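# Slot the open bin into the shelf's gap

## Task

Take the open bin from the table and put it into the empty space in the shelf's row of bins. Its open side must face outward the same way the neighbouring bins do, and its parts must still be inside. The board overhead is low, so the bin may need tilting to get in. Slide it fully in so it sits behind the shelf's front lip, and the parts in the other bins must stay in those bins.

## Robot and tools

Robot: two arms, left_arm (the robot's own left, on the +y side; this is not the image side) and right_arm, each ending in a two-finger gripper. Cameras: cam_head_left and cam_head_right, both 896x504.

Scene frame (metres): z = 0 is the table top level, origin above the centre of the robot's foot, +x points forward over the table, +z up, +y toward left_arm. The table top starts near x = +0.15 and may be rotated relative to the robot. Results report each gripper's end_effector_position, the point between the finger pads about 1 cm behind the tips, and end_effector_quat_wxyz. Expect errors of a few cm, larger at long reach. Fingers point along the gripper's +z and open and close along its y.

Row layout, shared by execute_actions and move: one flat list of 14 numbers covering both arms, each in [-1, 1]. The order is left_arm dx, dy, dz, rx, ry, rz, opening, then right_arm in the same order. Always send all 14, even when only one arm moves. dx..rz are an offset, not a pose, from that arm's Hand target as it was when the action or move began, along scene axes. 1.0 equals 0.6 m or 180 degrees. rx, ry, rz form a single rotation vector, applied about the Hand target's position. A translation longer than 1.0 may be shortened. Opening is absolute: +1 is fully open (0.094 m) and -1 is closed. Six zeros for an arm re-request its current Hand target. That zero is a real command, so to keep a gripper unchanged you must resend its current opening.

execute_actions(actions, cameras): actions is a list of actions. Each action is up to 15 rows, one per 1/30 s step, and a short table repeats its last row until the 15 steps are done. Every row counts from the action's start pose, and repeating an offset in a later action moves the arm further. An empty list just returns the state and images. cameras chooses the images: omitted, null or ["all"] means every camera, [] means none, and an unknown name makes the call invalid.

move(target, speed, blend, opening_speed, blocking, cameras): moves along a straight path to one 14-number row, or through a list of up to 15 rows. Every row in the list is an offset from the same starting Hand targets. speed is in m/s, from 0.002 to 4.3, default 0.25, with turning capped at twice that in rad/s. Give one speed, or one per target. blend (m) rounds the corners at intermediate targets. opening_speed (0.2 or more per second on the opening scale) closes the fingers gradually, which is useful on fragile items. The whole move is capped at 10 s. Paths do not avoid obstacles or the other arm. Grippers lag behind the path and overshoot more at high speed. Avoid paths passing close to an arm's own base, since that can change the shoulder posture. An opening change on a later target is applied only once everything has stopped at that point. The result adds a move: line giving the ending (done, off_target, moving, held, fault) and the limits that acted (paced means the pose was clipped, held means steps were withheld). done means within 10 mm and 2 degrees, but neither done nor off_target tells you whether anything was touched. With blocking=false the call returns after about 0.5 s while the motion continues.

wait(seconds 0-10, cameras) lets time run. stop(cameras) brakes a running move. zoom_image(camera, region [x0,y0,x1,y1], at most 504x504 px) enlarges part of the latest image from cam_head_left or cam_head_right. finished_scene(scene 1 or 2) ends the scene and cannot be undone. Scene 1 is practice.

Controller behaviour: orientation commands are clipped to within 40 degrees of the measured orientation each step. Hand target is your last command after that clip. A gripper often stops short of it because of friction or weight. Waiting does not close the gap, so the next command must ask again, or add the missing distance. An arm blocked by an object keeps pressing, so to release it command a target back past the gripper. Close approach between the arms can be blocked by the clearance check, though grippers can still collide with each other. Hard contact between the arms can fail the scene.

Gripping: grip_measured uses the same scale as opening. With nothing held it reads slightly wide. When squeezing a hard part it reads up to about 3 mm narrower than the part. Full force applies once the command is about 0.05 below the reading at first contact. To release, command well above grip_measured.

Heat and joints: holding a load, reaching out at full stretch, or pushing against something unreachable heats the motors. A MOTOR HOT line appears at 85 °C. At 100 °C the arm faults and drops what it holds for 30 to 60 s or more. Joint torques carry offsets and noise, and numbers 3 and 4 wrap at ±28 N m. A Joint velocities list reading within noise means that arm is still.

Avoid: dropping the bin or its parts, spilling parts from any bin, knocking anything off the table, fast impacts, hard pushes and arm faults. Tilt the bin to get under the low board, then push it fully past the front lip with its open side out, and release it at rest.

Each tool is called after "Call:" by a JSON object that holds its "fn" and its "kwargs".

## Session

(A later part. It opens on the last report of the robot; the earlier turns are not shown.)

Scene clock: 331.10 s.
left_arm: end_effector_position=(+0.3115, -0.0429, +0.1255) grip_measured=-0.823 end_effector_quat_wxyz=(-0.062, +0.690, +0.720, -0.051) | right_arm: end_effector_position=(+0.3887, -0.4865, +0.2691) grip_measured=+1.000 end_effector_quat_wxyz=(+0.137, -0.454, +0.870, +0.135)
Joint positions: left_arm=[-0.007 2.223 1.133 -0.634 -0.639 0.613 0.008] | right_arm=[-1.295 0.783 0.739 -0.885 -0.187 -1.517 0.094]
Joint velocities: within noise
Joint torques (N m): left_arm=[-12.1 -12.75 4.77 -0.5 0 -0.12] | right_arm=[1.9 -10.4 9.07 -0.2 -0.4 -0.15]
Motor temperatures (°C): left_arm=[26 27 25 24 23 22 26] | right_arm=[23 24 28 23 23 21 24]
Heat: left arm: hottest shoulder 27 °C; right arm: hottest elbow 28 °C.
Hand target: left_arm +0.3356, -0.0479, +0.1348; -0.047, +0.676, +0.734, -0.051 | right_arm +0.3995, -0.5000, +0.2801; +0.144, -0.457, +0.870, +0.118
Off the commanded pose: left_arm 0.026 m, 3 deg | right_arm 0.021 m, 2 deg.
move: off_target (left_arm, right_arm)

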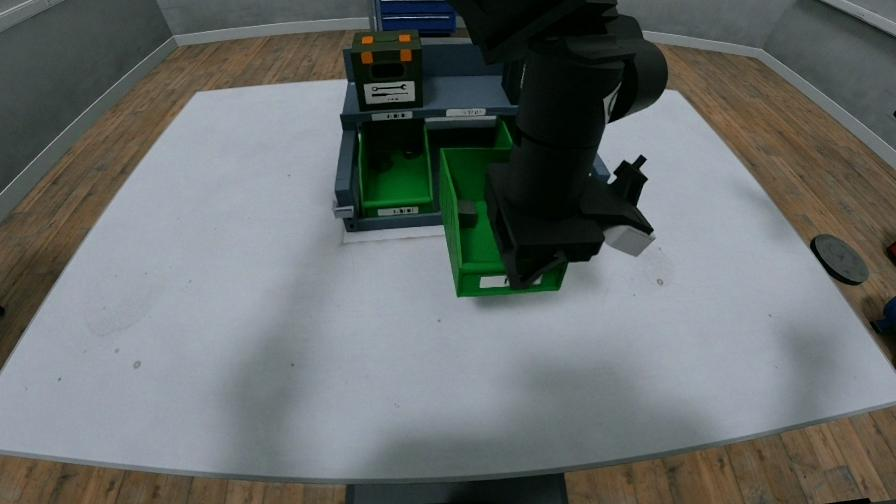

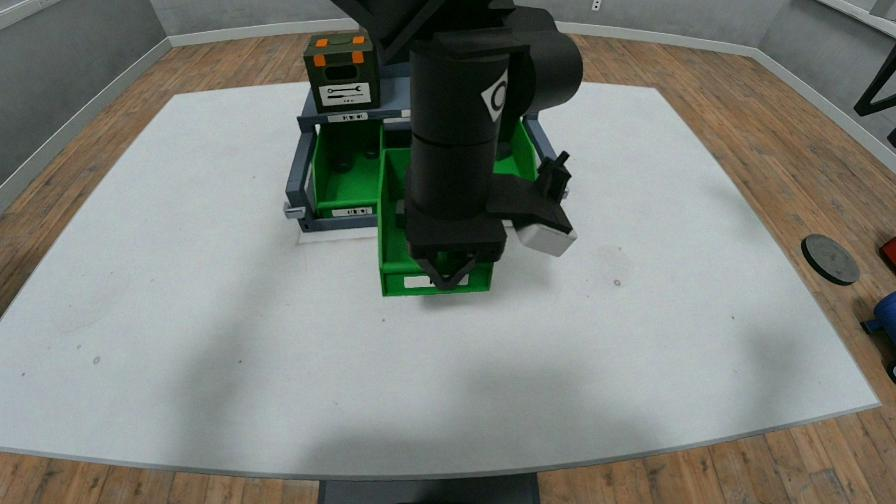

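Call:
{"fn": "move", "kwargs": {"target": [0.035, -0.006, 0, 0, 0, 0.010, -1, 0,0,0,0,0,0,1], "speed": 0.06}}

Call:
{"fn": "zoom_image", "kwargs": {"camera": "cam_head_left", "region": [430, 100, 610, 310]}}

Call:
{"fn": "zoom_image", "kwargs": {"camera": "cam_head_right", "region": [370, 100, 550, 310]}}

Scene clock: 389.73 s.
left_arm: end_effector_position=(+0.3332, -0.0480, +0.1256) grip_measured=-0.823 end_effector_quat_wxyz=(-0.060, +0.680, +0.729, -0.052) | right_arm: end_effector_position=(+0.3887, -0.4865, +0.2691) grip_measured=+1.000 end_effector_quat_wxyz=(+0.137, -0.454, +0.870, +0.135)
Joint positions: left_arm=[0.012 2.223 1.181 -0.662 -0.639 0.613 0.008] | right_arm=[-1.295 0.783 0.739 -0.885 -0.187 -1.517 0.094]
Joint velocities: within noise
Joint torques (N m): left_arm=[-12.51 -13.1 4.79 -0.53 -0.01 -0.17] | right_arm=[1.73 -10.58 9.09 -0.42 -0.37 -0.12]
Motor temperatures (°C): left_arm=[26 27 26 24 22 22 26] | right_arm=[23 24 28 23 23 21 24]
Heat: left arm: hottest shoulder 27 °C; right arm: hottest elbow 28 °C.
Hand target: left_arm +0.3567, -0.0515, +0.1348; -0.046, +0.664, +0.744, -0.052 | right_arm +0.3995, -0.5000, +0.2801; +0.144, -0.457, +0.870, +0.118
Off the commanded pose: left_arm 0.025 m, 3 deg | right_arm 0.021 m, 2 deg.
move: off_target (left_arm, right_arm)

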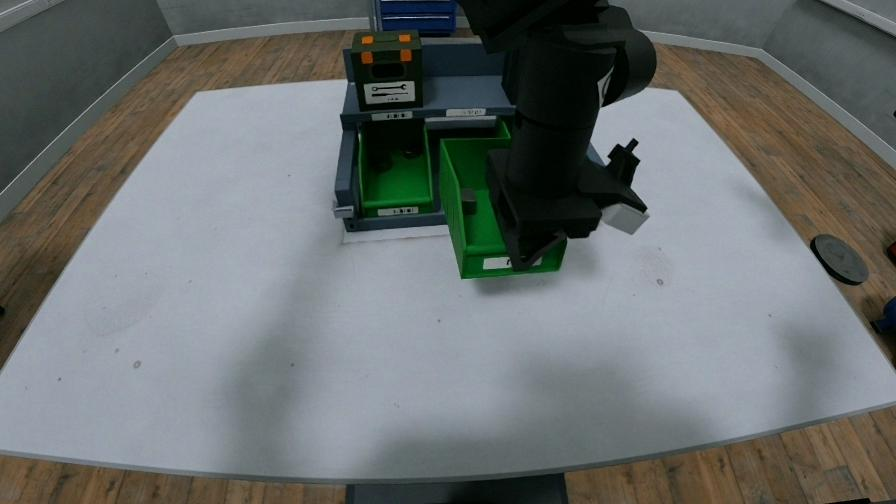

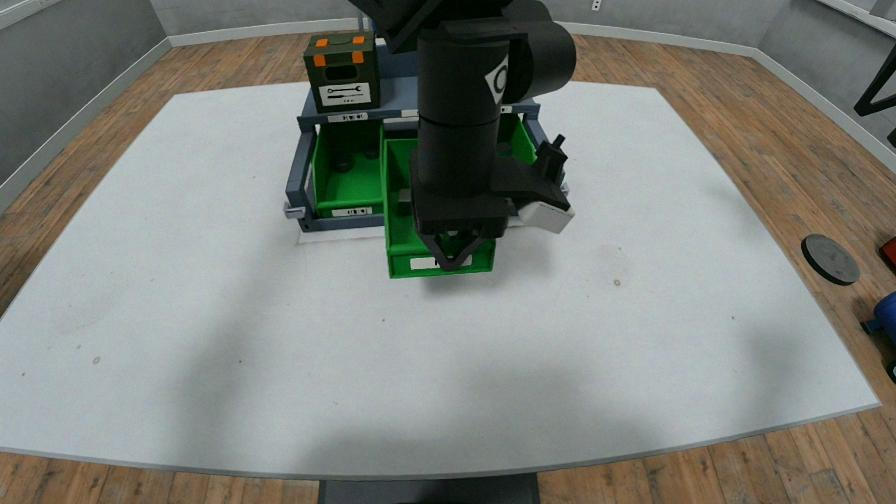

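Scaled by 2.400 from the camera's 896x504 image, which has a finer 1280x720 frame.

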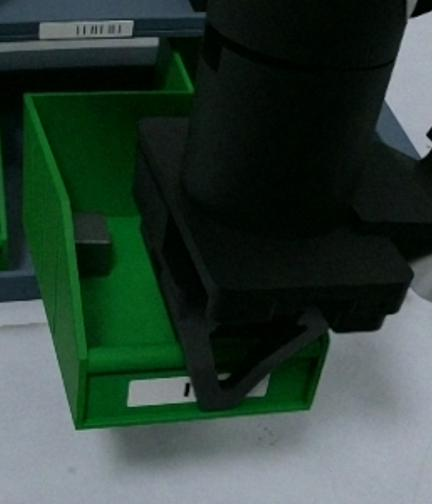

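Scaled by 2.400 from the camera's 896x504 image, which has a finer 1280x720 frame.

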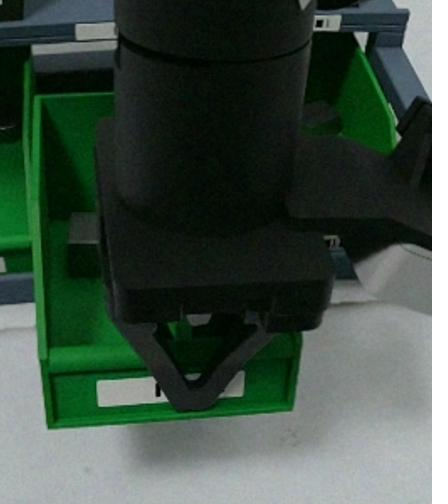

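Call:
{"fn": "move", "kwargs": {"target": [0.070, 0.0047, 0, 0, 0, 0, -1, 0,0,0,0,0,0,1], "speed": 0.06}}

Call:
{"fn": "zoom_image", "kwargs": {"camera": "cam_head_left", "region": [400, 80, 620, 300]}}

Call:
{"fn": "zoom_image", "kwargs": {"camera": "cam_head_right", "region": [350, 80, 570, 300]}}

Scene clock: 414.10 s.
left_arm: end_effector_position=(+0.3726, -0.0470, +0.1242) grip_measured=-0.823 end_effector_quat_wxyz=(-0.063, +0.673, +0.735, -0.054) | right_arm: end_effector_position=(+0.3887, -0.4865, +0.2691) grip_measured=+1.000 end_effector_quat_wxyz=(+0.137, -0.454, +0.870, +0.135)
Joint positions: left_arm=[0.056 2.216 1.26 -0.719 -0.639 0.647 0.008] | right_arm=[-1.295 0.783 0.739 -0.885 -0.187 -1.517 0.094]
Joint velocities: within noise
Joint torques (N m): left_arm=[-12.86 -13.63 5.22 -0.49 -0.12 0.01] | right_arm=[1.85 -10.46 8.99 -0.34 -0.33 -0.15]
Motor temperatures (°C): left_arm=[26 27 26 24 22 22 26] | right_arm=[23 24 28 23 23 21 24]
Heat: left arm: hottest shoulder 27 °C; right arm: hottest elbow 28 °C.
Hand target: left_arm +0.3985, -0.0486, +0.1348; -0.047, +0.665, +0.744, -0.052 | right_arm +0.3995, -0.5000, +0.2801; +0.144, -0.457, +0.870, +0.118
Off the commanded pose: left_arm 0.028 m, 2 deg | right_arm 0.021 m, 2 deg.
move: off_target (left_arm, right_arm)

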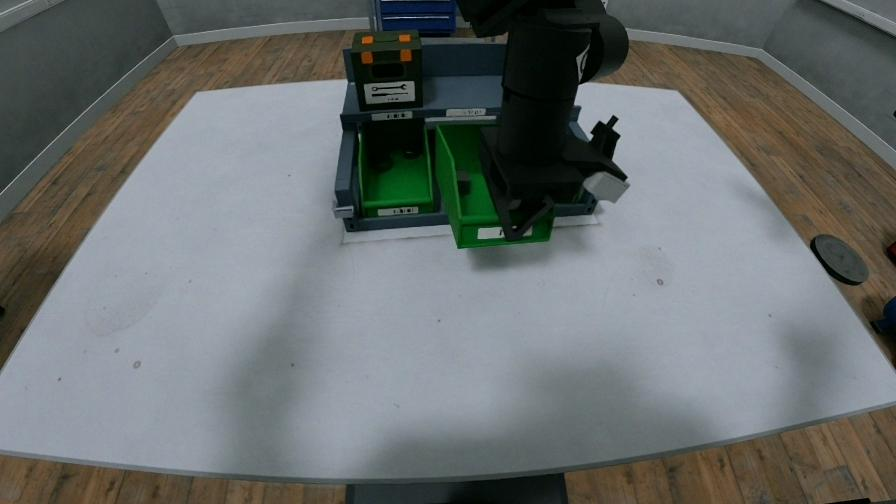

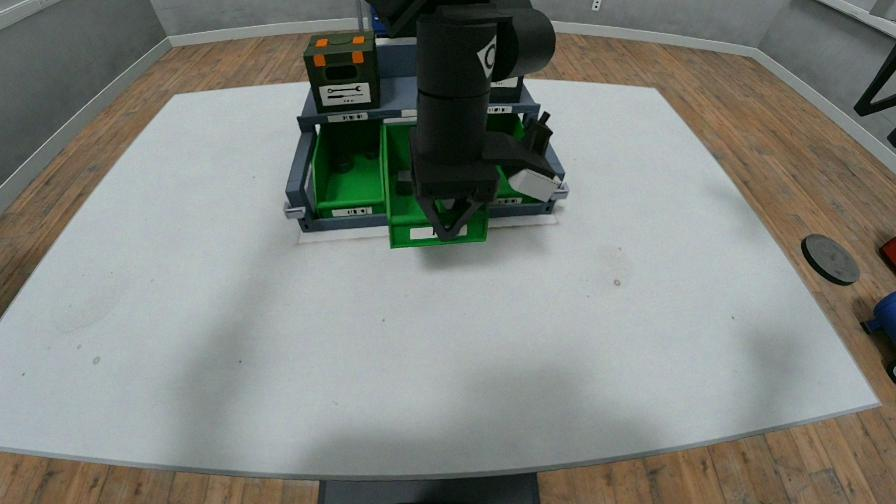

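Scaled by 2.291 from the camera's 896x504 image, which has a finer 1280x720 frame.

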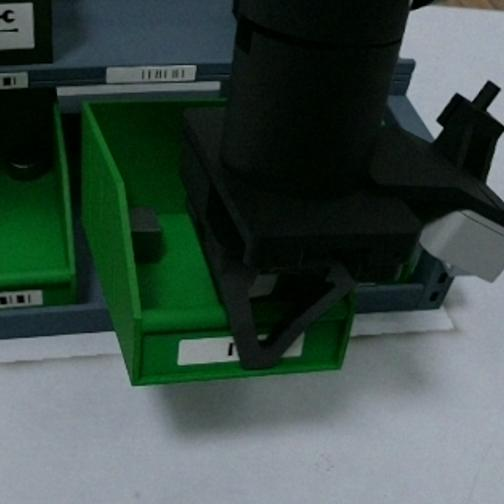

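Scaled by 2.291 from the camera's 896x504 image, which has a finer 1280x720 frame.

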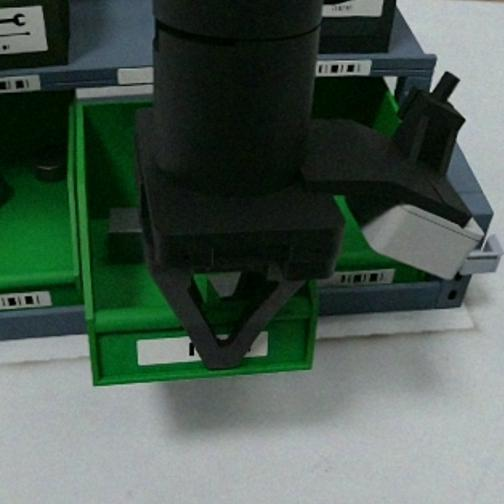

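Call:
{"fn": "move", "kwargs": {"target": [0, 0.0017, -0.065, 0, 0, -0.0067, -1, 0,0,0,0,0,0,1], "speed": 0.05}}

Call:
{"fn": "zoom_image", "kwargs": {"camera": "cam_head_left", "region": [400, 80, 620, 300]}}

Call:
{"fn": "zoom_image", "kwargs": {"camera": "cam_head_right", "region": [350, 80, 570, 300]}}

Scene clock: 481.57 s.
left_arm: end_effector_position=(+0.3769, -0.0423, +0.0927) grip_measured=-0.823 end_effector_quat_wxyz=(-0.064, +0.681, +0.728, -0.055) | right_arm: end_effector_position=(+0.3887, -0.4865, +0.2691) grip_measured=+1.000 end_effector_quat_wxyz=(+0.137, -0.454, +0.870, +0.135)
Joint positions: left_arm=[0.107 2.255 1.266 -0.653 -0.642 0.729 0.008] | right_arm=[-1.295 0.783 0.739 -0.885 -0.187 -1.518 0.094]
Joint velocities: within noise
Joint torques (N m): left_arm=[-13.04 -12.34 4.88 0.21 -0.13 -0.01] | right_arm=[1.08 -10.64 9.07 -0.28 -0.35 -0.17]
Motor temperatures (°C): left_arm=[26 29 26 24 22 22 27] | right_arm=[23 24 29 23 23 21 24]
Heat: left arm: hottest shoulder 29 °C; right arm: hottest elbow 29 °C.
Hand target: left_arm +0.3987, -0.0477, +0.0959; -0.047, +0.672, +0.737, -0.052 | right_arm +0.3995, -0.5000, +0.2801; +0.144, -0.457, +0.870, +0.118
Off the commanded pose: left_arm 0.022 m, 2 deg | right_arm 0.021 m, 2 deg.
move: off_target (left_arm, right_arm)

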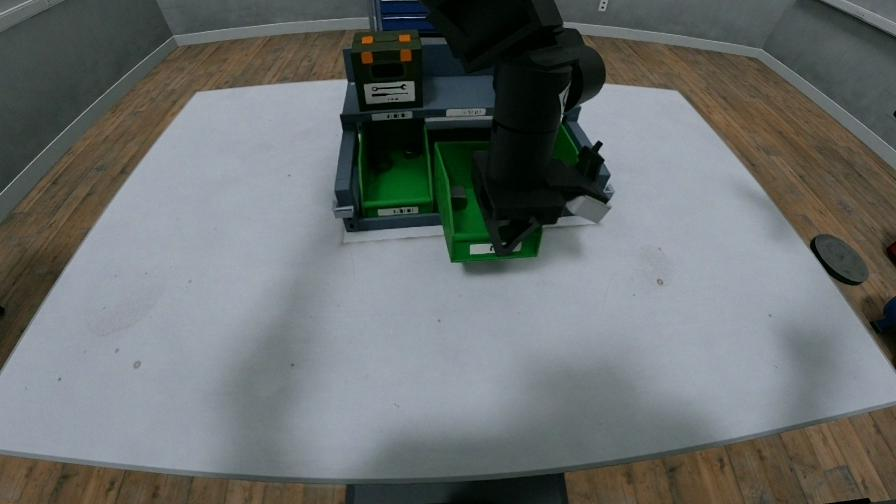

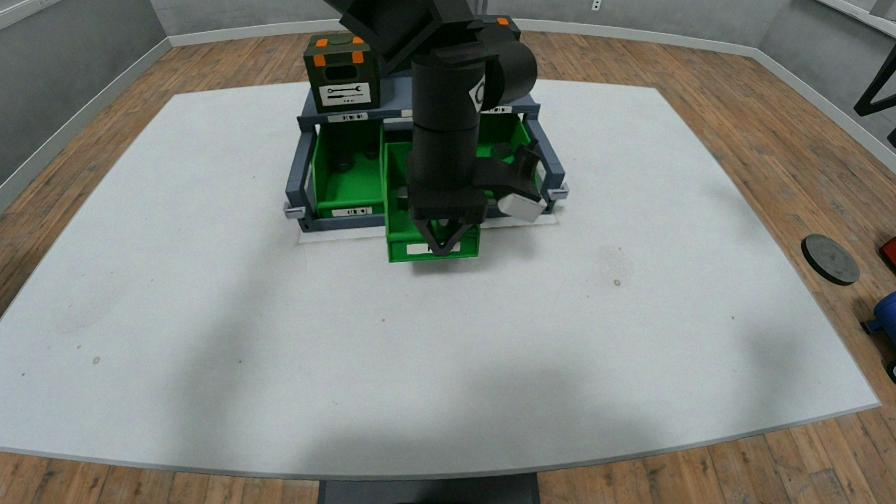

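Scaled by 2.291 from the camera's 896x504 image, which has a finer 1280x720 frame.

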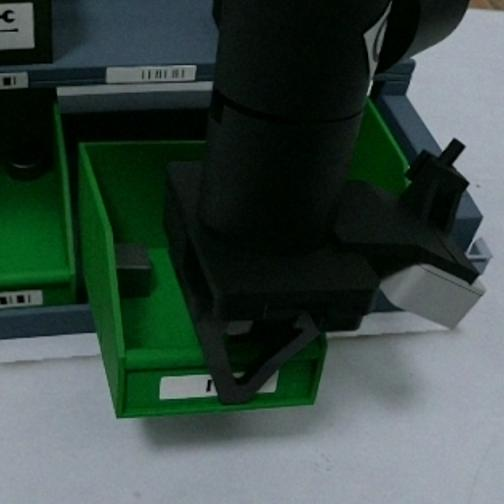

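Scaled by 2.291 from the camera's 896x504 image, which has a finer 1280x720 frame.

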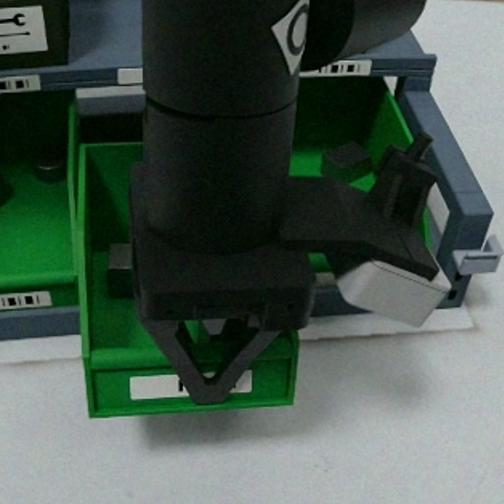

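Call:
{"fn": "zoom_image", "kwargs": {"camera": "cam_head_left", "region": [420, 120, 500, 270]}}

Call:
{"fn": "zoom_image", "kwargs": {"camera": "cam_head_left", "region": [520, 120, 600, 270]}}

Scaled by 3.360 from the camera's 896x504 image, which has a finer 1280x720 frame.

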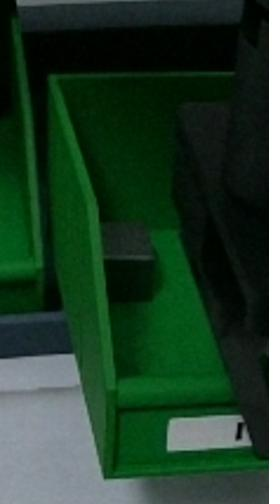

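Scaled by 3.360 from the camera's 896x504 image, which has a finer 1280x720 frame.

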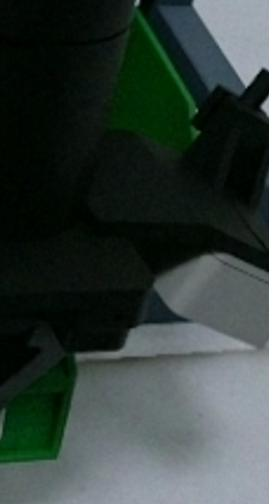

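Call:
{"fn": "move", "kwargs": {"target": [0, -0.0055, 0, 0, 0, -0.0095, -1, 0,0,0,0,0,0,1], "speed": 0.05, "cameras": ["cam_head_left"]}}

Call:
{"fn": "zoom_image", "kwargs": {"camera": "cam_head_left", "region": [420, 120, 500, 270]}}

Call:
{"fn": "zoom_image", "kwargs": {"camera": "cam_head_left", "region": [450, 200, 570, 280]}}

Scene clock: 567.03 s.
left_arm: end_effector_position=(+0.3813, -0.0458, +0.0922) grip_measured=-0.823 end_effector_quat_wxyz=(-0.060, +0.687, +0.722, -0.054) | right_arm: end_effector_position=(+0.3887, -0.4865, +0.2691) grip_measured=+1.000 end_effector_quat_wxyz=(+0.137, -0.454, +0.870, +0.135)
Joint positions: left_arm=[0.107 2.261 1.28 -0.652 -0.645 0.751 0.008] | right_arm=[-1.295 0.783 0.739 -0.885 -0.187 -1.518 0.094]
Joint velocities: within noise
Joint torques (N m): left_arm=[-13.51 -11.93 4.79 -0.14 -0.14 0.01] | right_arm=[2.26 -10.93 9.01 -0.35 -0.37 -0.15]
Motor temperatures (°C): left_arm=[27 28 26 24 22 22 27] | right_arm=[23 24 29 23 23 21 24]
Heat: left arm: hottest shoulder 28 °C; right arm: hottest elbow 29 °C.
Hand target: left_arm +0.3985, -0.0510, +0.0958; -0.048, +0.683, +0.727, -0.051 | right_arm +0.3995, -0.5000, +0.2801; +0.144, -0.457, +0.870, +0.118
Off the commanded pose: left_arm 0.018 m, 2 deg | right_arm 0.021 m, 2 deg.
move: off_target (left_arm, right_arm)
Images, in order (width x height): cam_head_left 896x504.

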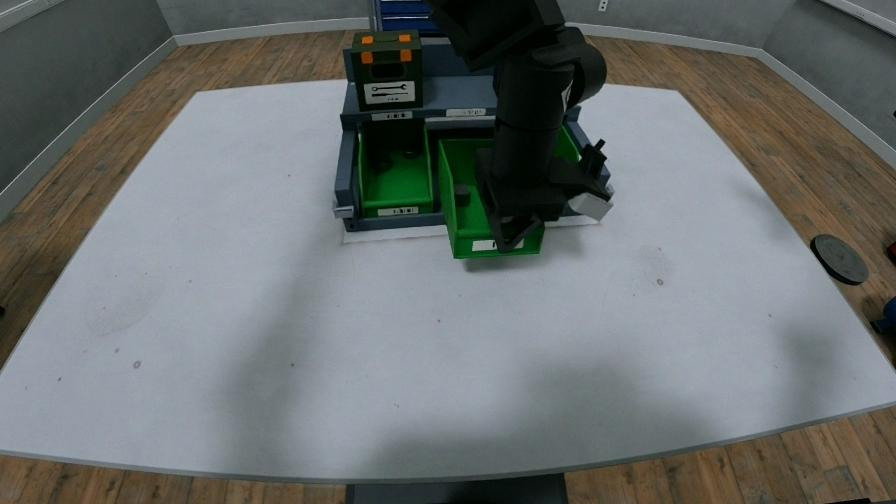

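Scaled by 3.360 from the camera's 896x504 image, which has a finer 1280x720 frame.

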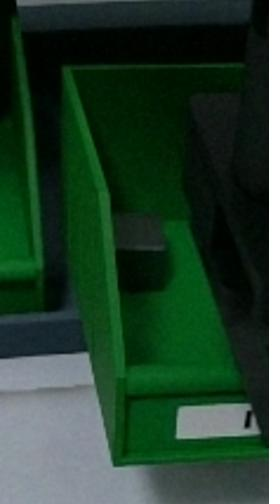

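Scaled by 4.200 from the camera's 896x504 image, which has a finer 1280x720 frame.

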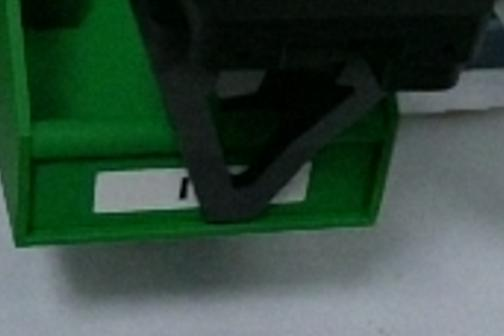

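Call:
{"fn": "move", "kwargs": {"target": [[0, 0, -0.029, 0, 0, 0, -1, 0,0,0,0,0,0,1],[0.05, 0.003, -0.029, 0, 0, 0, -1, 0,0,0,0,0,0,1]], "speed": 0.05}}

Call:
{"fn": "zoom_image", "kwargs": {"camera": "cam_head_left", "region": [420, 90, 500, 240]}}

Call:
{"fn": "zoom_image", "kwargs": {"camera": "cam_head_left", "region": [450, 180, 570, 260]}}

Call:
{"fn": "zoom_image", "kwargs": {"camera": "cam_head_right", "region": [360, 90, 540, 260]}}

Scene clock: 589.57 s.
left_arm: end_effector_position=(+0.4100, -0.0479, +0.0741) grip_measured=-0.823 end_effector_quat_wxyz=(-0.057, +0.687, +0.722, -0.054) | right_arm: end_effector_position=(+0.3887, -0.4865, +0.2691) grip_measured=+1.000 end_effector_quat_wxyz=(+0.137, -0.454, +0.870, +0.135)
Joint positions: left_arm=[0.151 2.291 1.352 -0.654 -0.647 0.811 0.008] | right_arm=[-1.295 0.783 0.739 -0.885 -0.187 -1.518 0.094]
Joint velocities: within noise
Joint torques (N m): left_arm=[-13.63 -12.86 4.67 -0.49 -0.07 0.02] | right_arm=[1.96 -10.58 8.96 -0.43 -0.31 -0.13]
Motor temperatures (°C): left_arm=[27 27 26 24 22 22 27] | right_arm=[23 25 29 23 23 21 24]
Heat: left arm: hottest waist 27 °C; right arm: hottest elbow 29 °C.
Hand target: left_arm +0.4285, -0.0490, +0.0784; -0.048, +0.683, +0.727, -0.051 | right_arm +0.3995, -0.5000, +0.2801; +0.144, -0.457, +0.870, +0.118
Off the commanded pose: left_arm 0.019 m, 1 deg | right_arm 0.021 m, 2 deg.
move: off_target (left_arm, right_arm)

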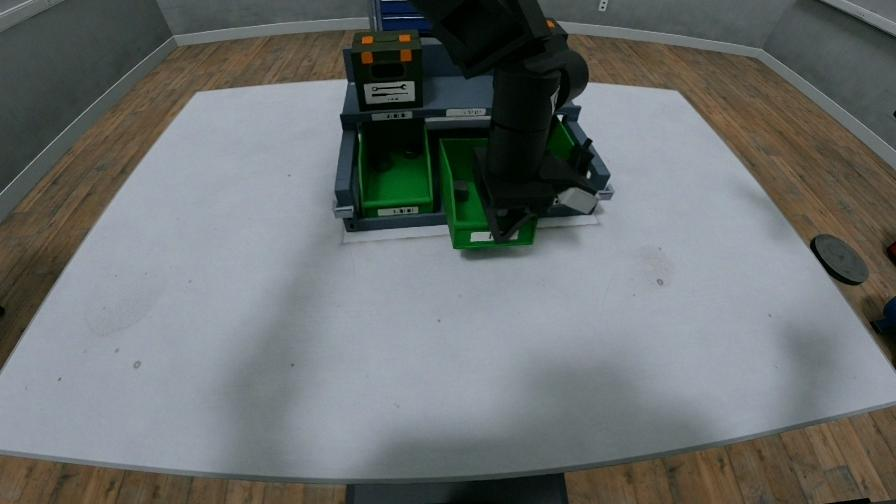

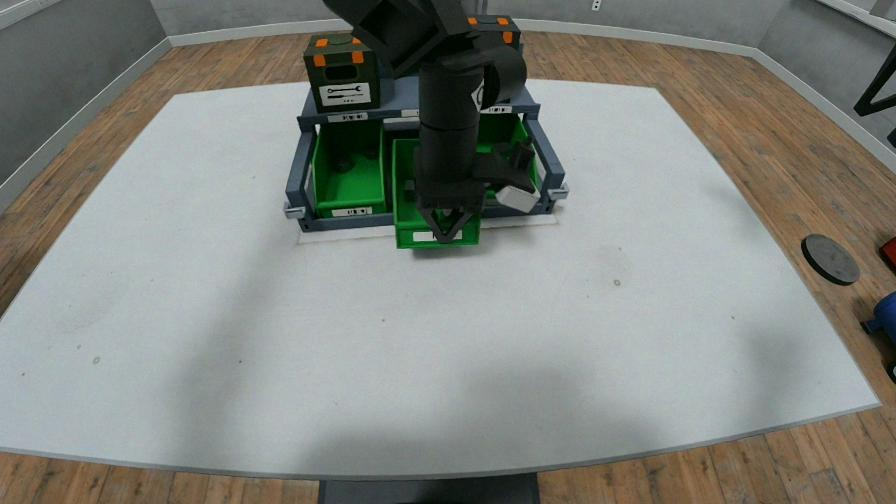

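Scaled by 3.360 from the camera's 896x504 image, which has a finer 1280x720 frame.

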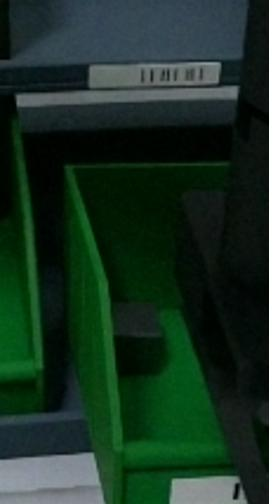

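Scaled by 4.200 from the camera's 896x504 image, which has a finer 1280x720 frame.

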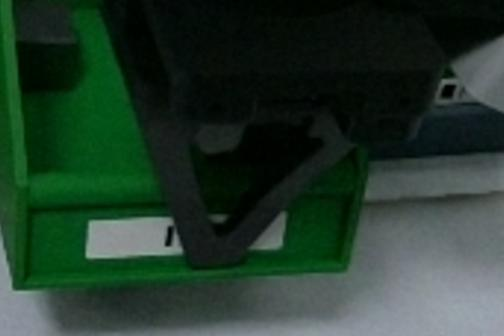

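Scaled by 2.800 from the camera's 896x504 image, which has a finer 1280x720 frame.

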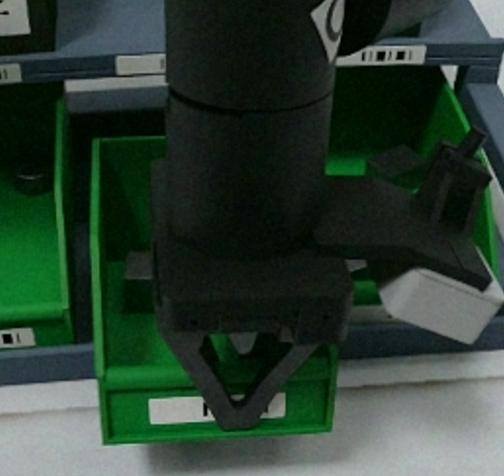

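Call:
{"fn": "move", "kwargs": {"target": [0.075, 0.0125, 0, 0, 0, 0, -1, 0,0,0,0,0,0,1], "speed": 0.05, "cameras": ["cam_head_left"]}}

Call:
{"fn": "zoom_image", "kwargs": {"camera": "cam_head_left", "region": [420, 90, 500, 240]}}

Call:
{"fn": "zoom_image", "kwargs": {"camera": "cam_head_left", "region": [440, 170, 560, 250]}}

Scene clock: 606.87 s.
left_arm: end_effector_position=(+0.4524, -0.0425, +0.0725) grip_measured=-0.823 end_effector_quat_wxyz=(-0.058, +0.688, +0.721, -0.054) | right_arm: end_effector_position=(+0.3887, -0.4865, +0.2691) grip_measured=+1.000 end_effector_quat_wxyz=(+0.137, -0.454, +0.870, +0.135)
Joint positions: left_arm=[0.189 2.291 1.446 -0.722 -0.647 0.86 0.008] | right_arm=[-1.295 0.783 0.739 -0.885 -0.187 -1.518 0.094]
Joint velocities: within noise
Joint torques (N m): left_arm=[-13.92 -13.45 5.16 -0.62 -0.05 0.01] | right_arm=[1.26 -10.58 8.95 -0.36 -0.34 -0.13]
Motor temperatures (°C): left_arm=[27 28 26 24 22 22 27] | right_arm=[23 25 29 23 23 21 24]
Heat: left arm: hottest shoulder 28 °C; right arm: hottest elbow 29 °C.
Hand target: left_arm +0.4736, -0.0416, +0.0784; -0.048, +0.683, +0.727, -0.051 | right_arm +0.3995, -0.5000, +0.2801; +0.144, -0.457, +0.870, +0.118
Off the commanded pose: left_arm 0.022 m, 1 deg | right_arm 0.021 m, 2 deg.
move: off_target (left_arm, right_arm)
Images, in order (width x height): cam_head_left 896x504.

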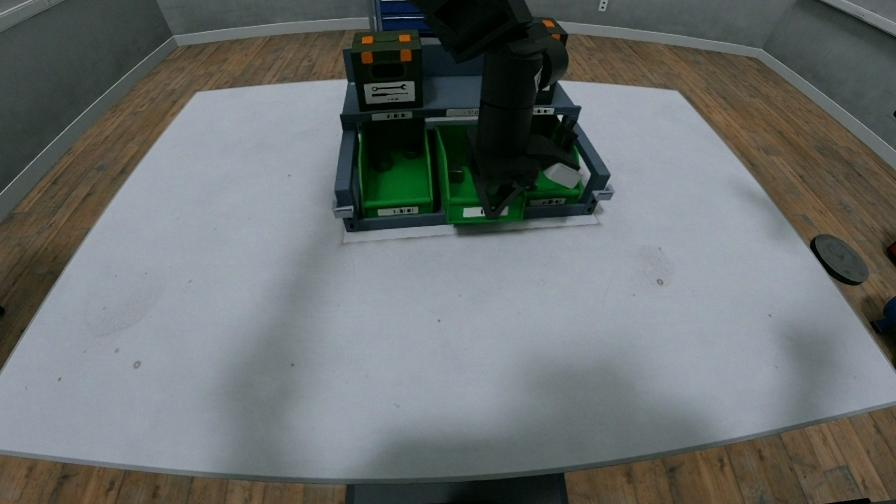

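Scaled by 3.360 from the camera's 896x504 image, which has a finer 1280x720 frame.

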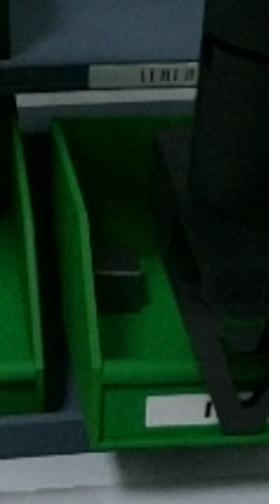

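Scaled by 4.200 from the camera's 896x504 image, which has a finer 1280x720 frame.

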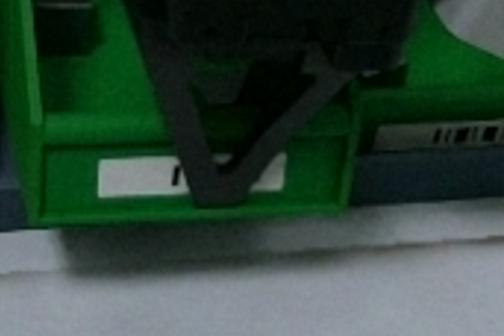

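Call:
{"fn": "move", "kwargs": {"target": [0.0627, 0.009, 0.005, 0, 0, 0, -1, 0,0,0,0,0,0,1], "speed": 0.04, "cameras": ["cam_head_left"]}}

Call:
{"fn": "zoom_image", "kwargs": {"camera": "cam_head_left", "region": [420, 90, 560, 240]}}

Call:
{"fn": "zoom_image", "kwargs": {"camera": "cam_head_left", "region": [430, 150, 550, 230]}}

Scene clock: 653.93 s.
left_arm: end_effector_position=(+0.4903, -0.0375, +0.0762) grip_measured=-0.823 end_effector_quat_wxyz=(-0.058, +0.688, +0.721, -0.054) | right_arm: end_effector_position=(+0.3887, -0.4865, +0.2691) grip_measured=+1.000 end_effector_quat_wxyz=(+0.137, -0.454, +0.870, +0.135)
Joint positions: left_arm=[0.215 2.291 1.535 -0.791 -0.647 0.893 0.008] | right_arm=[-1.295 0.783 0.739 -0.885 -0.187 -1.518 0.094]
Joint velocities: within noise
Joint torques (N m): left_arm=[-14.56 -14.15 5.72 -0.38 0 0.01] | right_arm=[1.49 -10.23 9.09 -0.23 -0.36 -0.16]
Motor temperatures (°C): left_arm=[27 29 27 24 22 22 27] | right_arm=[23 25 29 23 23 21 24]
Heat: left arm: hottest shoulder 29 °C; right arm: hottest elbow 29 °C.
Hand target: left_arm +0.5112, -0.0363, +0.0815; -0.048, +0.683, +0.727, -0.051 | right_arm +0.3995, -0.5000, +0.2801; +0.144, -0.457, +0.870, +0.118
Off the commanded pose: left_arm 0.022 m, 2 deg | right_arm 0.021 m, 2 deg.
move: off_target (left_arm, right_arm)
Images, in order (width x height): cam_head_left 896x504.

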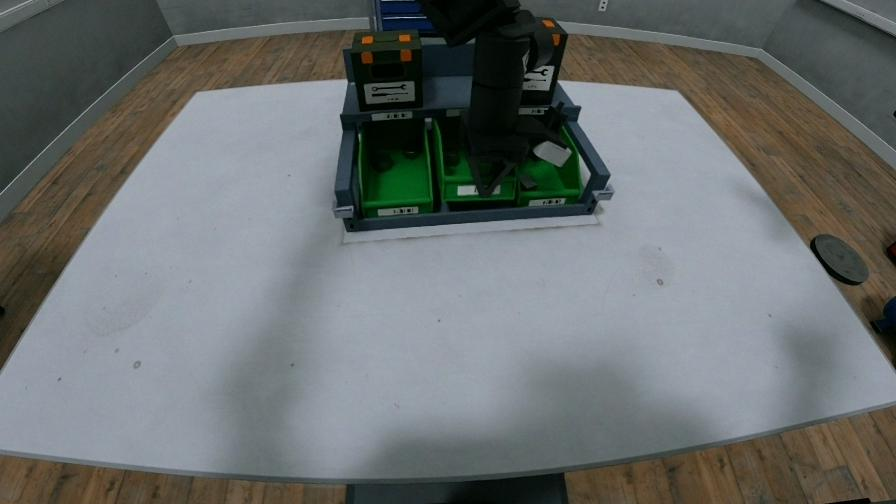

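Scaled by 3.360 from the camera's 896x504 image, which has a finer 1280x720 frame.

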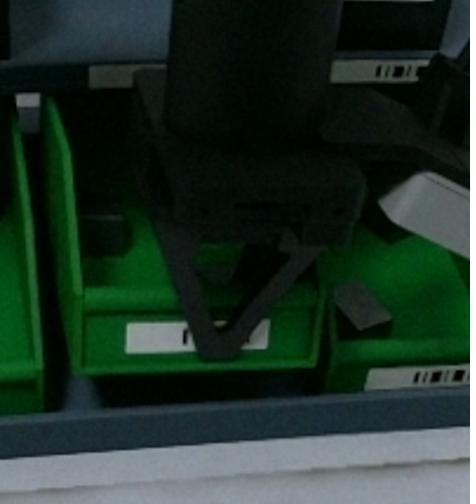

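Scaled by 4.200 from the camera's 896x504 image, which has a finer 1280x720 frame.

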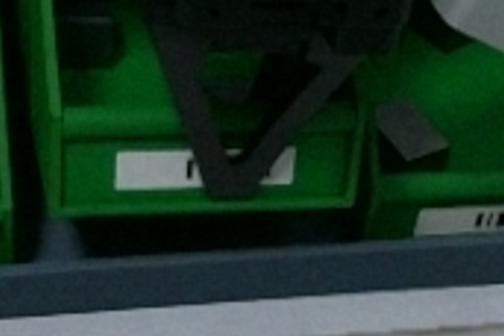

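Call:
{"fn": "move", "kwargs": {"target": [0.0195, 0.0012, -0.0233, 0.0014, -0.0222, 0.0056, -1, 0,0,0,0,0,0,1], "speed": 0.04, "cameras": ["cam_head_left"]}}

Call:
{"fn": "zoom_image", "kwargs": {"camera": "cam_head_left", "region": [420, 90, 560, 240]}}

Call:
{"fn": "zoom_image", "kwargs": {"camera": "cam_head_left", "region": [430, 150, 550, 230]}}

Scene clock: 675.77 s.
left_arm: end_effector_position=(+0.5071, -0.0376, +0.0655) grip_measured=-0.823 end_effector_quat_wxyz=(-0.034, +0.684, +0.728, -0.032) | right_arm: end_effector_position=(+0.3887, -0.4865, +0.2691) grip_measured=+1.000 end_effector_quat_wxyz=(+0.137, -0.454, +0.870, +0.135)
Joint positions: left_arm=[0.228 2.298 1.535 -0.703 -0.682 0.938 0.008] | right_arm=[-1.295 0.783 0.739 -0.885 -0.187 -1.518 0.094]
Joint velocities: within noise
Joint torques (N m): left_arm=[-14.51 -13.98 4.52 0.42 -0.17 0] | right_arm=[1.73 -10.64 8.92 -0.36 -0.34 -0.18]
Motor temperatures (°C): left_arm=[27 29 27 24 22 22 27] | right_arm=[23 25 29 23 23 21 24]
Heat: left arm: hottest shoulder 29 °C; right arm: hottest elbow 29 °C.
Hand target: left_arm +0.5228, -0.0355, +0.0674; -0.024, +0.678, +0.734, -0.026 | right_arm +0.3995, -0.5000, +0.2801; +0.144, -0.457, +0.870, +0.118
Off the commanded pose: left_arm 0.016 m, 2 deg | right_arm 0.021 m, 2 deg.
move: off_target (left_arm, right_arm)
Images, in order (width x height): cam_head_left 896x504.

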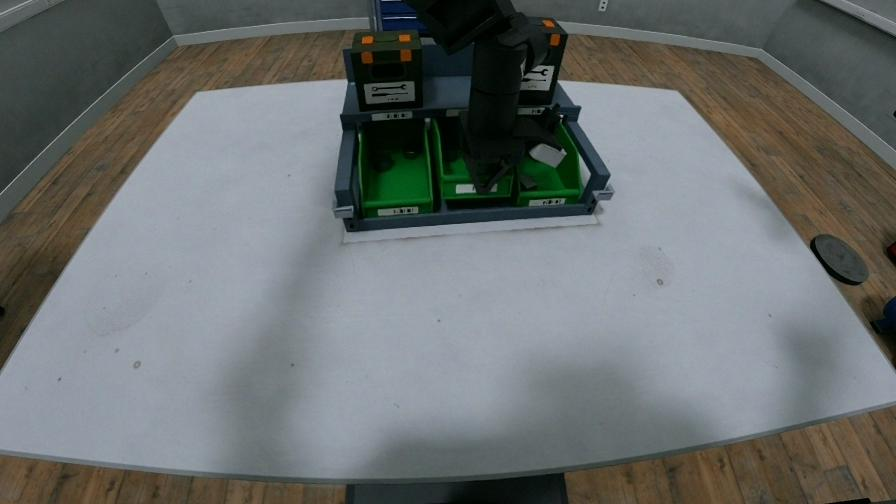

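Scaled by 3.360 from the camera's 896x504 image, which has a finer 1280x720 frame.

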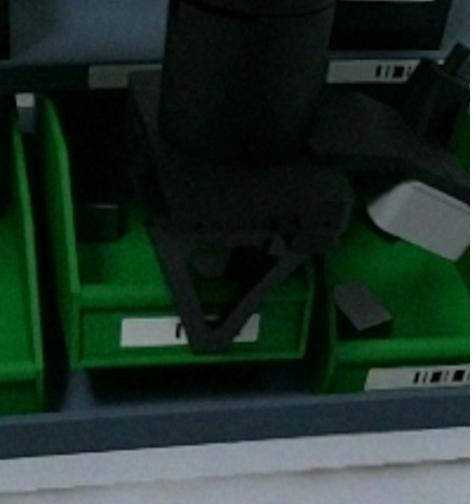

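Scaled by 4.200 from the camera's 896x504 image, which has a finer 1280x720 frame.

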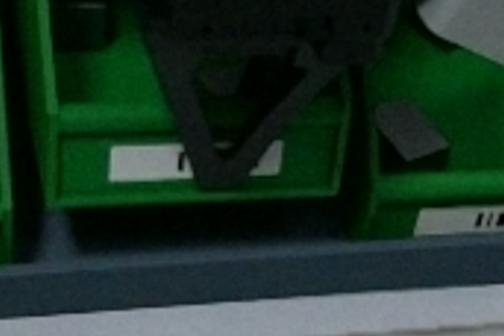

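Call:
{"fn": "move", "kwargs": {"target": [0.0085, 0.0028, -0.0242, 0.0009, -0.0139, 0.0, -1, 0,0,0,0,0,0,1], "speed": 0.04, "cameras": ["cam_head_left"]}}

Call:
{"fn": "zoom_image", "kwargs": {"camera": "cam_head_left", "region": [420, 90, 560, 240]}}

Call:
{"fn": "zoom_image", "kwargs": {"camera": "cam_head_left", "region": [430, 150, 550, 230]}}

Scene clock: 694.77 s.
left_arm: end_effector_position=(+0.5154, -0.0390, +0.0533) grip_measured=-0.823 end_effector_quat_wxyz=(-0.016, +0.682, +0.731, -0.016) | right_arm: end_effector_position=(+0.3887, -0.4865, +0.2691) grip_measured=+1.000 end_effector_quat_wxyz=(+0.137, -0.454, +0.870, +0.135)
Joint positions: left_arm=[0.24 2.312 1.529 -0.62 -0.705 0.98 0.008] | right_arm=[-1.295 0.783 0.739 -0.885 -0.187 -1.518 0.094]
Joint velocities: within noise
Joint torques (N m): left_arm=[-14.21 -14.21 3.71 0.79 -0.14 0.1] | right_arm=[1.73 -10.75 9.02 -0.38 -0.33 -0.12]
Motor temperatures (°C): left_arm=[27 28 27 24 22 22 27] | right_arm=[23 25 29 23 23 21 24]
Heat: left arm: hottest shoulder 28 °C; right arm: hottest elbow 29 °C.
Hand target: left_arm +0.5280, -0.0338, +0.0530; -0.008, +0.679, +0.734, -0.010 | right_arm +0.3995, -0.5000, +0.2801; +0.144, -0.457, +0.870, +0.118
Off the commanded pose: left_arm 0.014 m, 1 deg | right_arm 0.021 m, 2 deg.
move: off_target (left_arm, right_arm)
Images, in order (width x height): cam_head_left 896x504.

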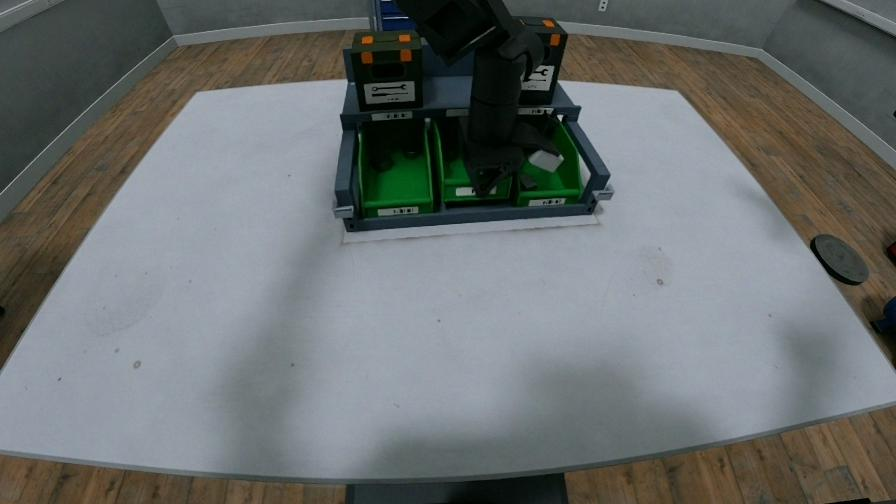

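Scaled by 3.360 from the camera's 896x504 image, which has a finer 1280x720 frame.

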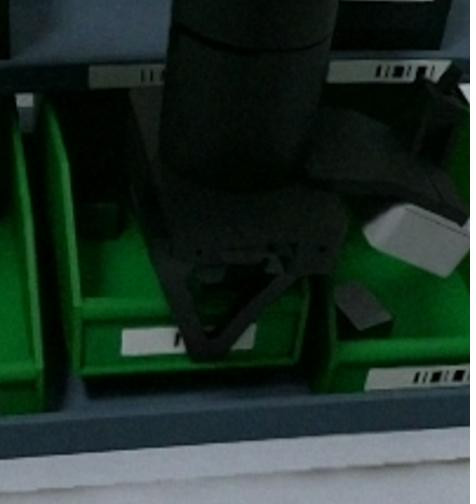

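Scaled by 4.200 from the camera's 896x504 image, which has a finer 1280x720 frame.

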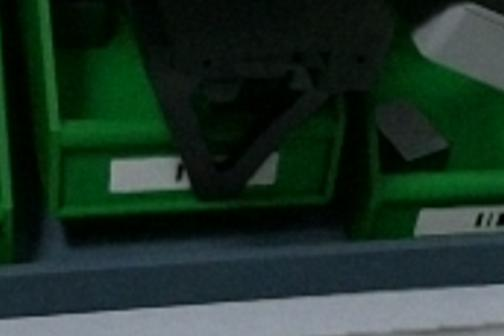

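Call:
{"fn": "move", "kwargs": {"target": [[-0.005, 0.0067, 0, 0, 0, 0.0, -1, 0,0,0,0,0,0,1],[-0.005, 0.0067, -0.0225, 0.0010, -0.0167, 0.0, -1, 0,0,0,0,0,0,1]], "speed": 0.04, "cameras": ["cam_head_left"]}}

Call:
{"fn": "zoom_image", "kwargs": {"camera": "cam_head_left", "region": [420, 90, 560, 240]}}

Call:
{"fn": "zoom_image", "kwargs": {"camera": "cam_head_left", "region": [430, 150, 550, 230]}}

Scene clock: 712.37 s.
left_arm: end_effector_position=(+0.5152, -0.0373, +0.0422) grip_measured=-0.823 end_effector_quat_wxyz=(+0.007, +0.684, +0.729, +0.003) | right_arm: end_effector_position=(+0.3887, -0.4865, +0.2691) grip_measured=+1.000 end_effector_quat_wxyz=(+0.137, -0.454, +0.870, +0.135)
Joint positions: left_arm=[0.249 2.313 1.48 -0.492 -0.727 1.043 0.008] | right_arm=[-1.295 0.783 0.739 -0.885 -0.187 -1.518 0.094]
Joint velocities: within noise
Joint torques (N m): left_arm=[-13.68 -13.8 3.33 0.8 -0.2 0] | right_arm=[1.49 -10.64 9.02 -0.25 -0.38 -0.15]
Motor temperatures (°C): left_arm=[27 28 26 24 22 22 27] | right_arm=[23 25 29 23 23 21 24]
Heat: left arm: hottest shoulder 28 °C; right arm: hottest elbow 29 °C.
Hand target: left_arm +0.5249, -0.0298, +0.0394; +0.010, +0.679, +0.734, +0.009 | right_arm +0.3995, -0.5000, +0.2801; +0.144, -0.457, +0.870, +0.118
Off the commanded pose: left_arm 0.013 m, 1 deg | right_arm 0.021 m, 2 deg.
move: off_target (left_arm, right_arm)
Images, in order (width x height): cam_head_left 896x504.

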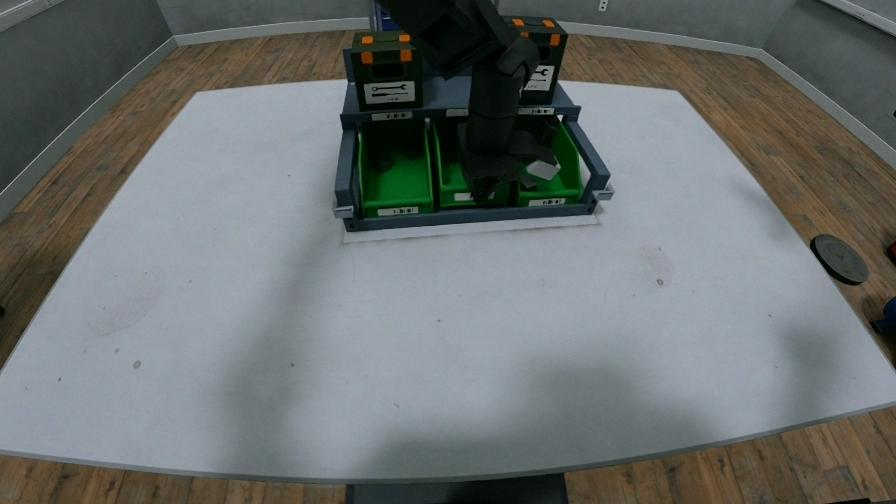

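Scaled by 3.360 from the camera's 896x504 image, which has a finer 1280x720 frame.

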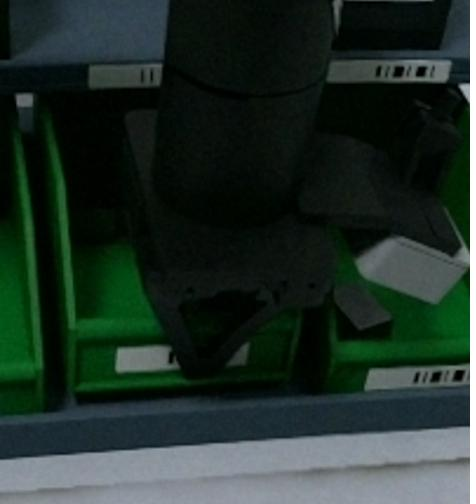

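Scaled by 4.200 from the camera's 896x504 image, which has a finer 1280x720 frame.

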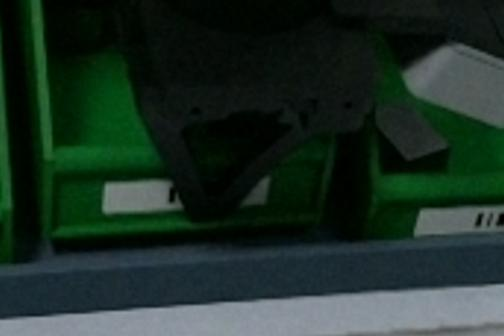

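Call:
{"fn": "move", "kwargs": {"target": [0, 0.003, -0.0095, 0, 0, 0.0, -1, 0,0,0,0,0,0,1], "speed": 0.03, "cameras": ["cam_head_left"]}}

Call:
{"fn": "zoom_image", "kwargs": {"camera": "cam_head_left", "region": [430, 150, 550, 230]}}

Scene clock: 723.90 s.
left_arm: end_effector_position=(+0.5154, -0.0366, +0.0381) grip_measured=-0.823 end_effector_quat_wxyz=(+0.007, +0.685, +0.729, +0.004) | right_arm: end_effector_position=(+0.3887, -0.4865, +0.2691) grip_measured=+1.000 end_effector_quat_wxyz=(+0.137, -0.454, +0.870, +0.135)
Joint positions: left_arm=[0.254 2.318 1.48 -0.48 -0.727 1.054 0.008] | right_arm=[-1.295 0.783 0.739 -0.885 -0.187 -1.518 0.094]
Joint velocities: within noise
Joint torques (N m): left_arm=[-13.39 -13.74 3.22 0.81 -0.12 0.01] | right_arm=[2.43 -10.52 9.06 -0.27 -0.35 -0.18]
Motor temperatures (°C): left_arm=[27 28 26 24 22 22 27] | right_arm=[23 25 29 23 23 21 24]
Heat: left arm: hottest shoulder 28 °C; right arm: hottest elbow 29 °C.
Hand target: left_arm +0.5249, -0.0281, +0.0337; +0.010, +0.679, +0.734, +0.009 | right_arm +0.3995, -0.5000, +0.2801; +0.144, -0.457, +0.870, +0.118
Off the commanded pose: left_arm 0.014 m, 1 deg | right_arm 0.021 m, 2 deg.
move: off_target (left_arm, right_arm)
Images, in order (width x height): cam_head_left 896x504.

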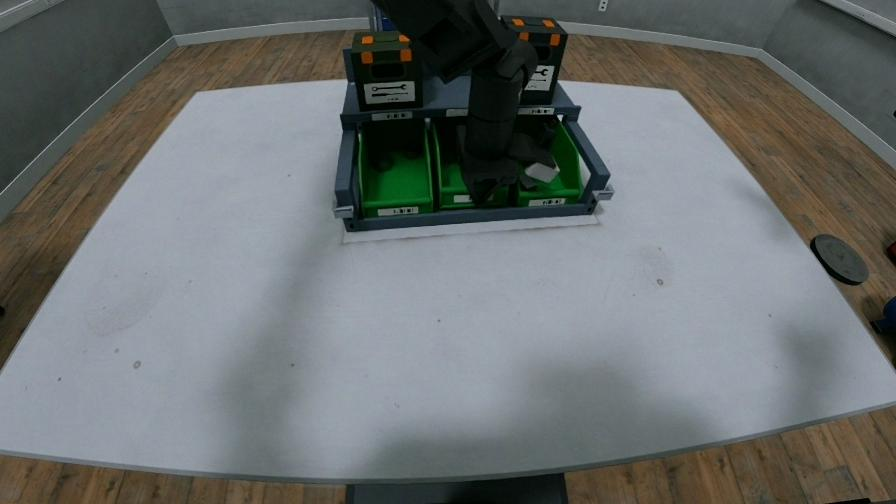

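Scaled by 4.200 from the camera's 896x504 image, which has a finer 1280x720 frame.

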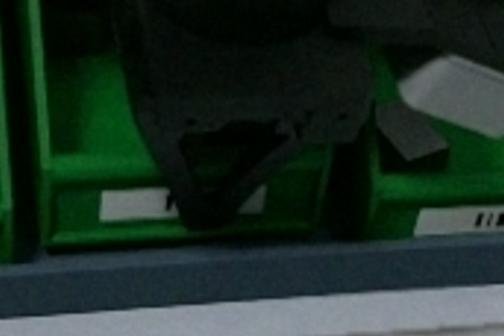

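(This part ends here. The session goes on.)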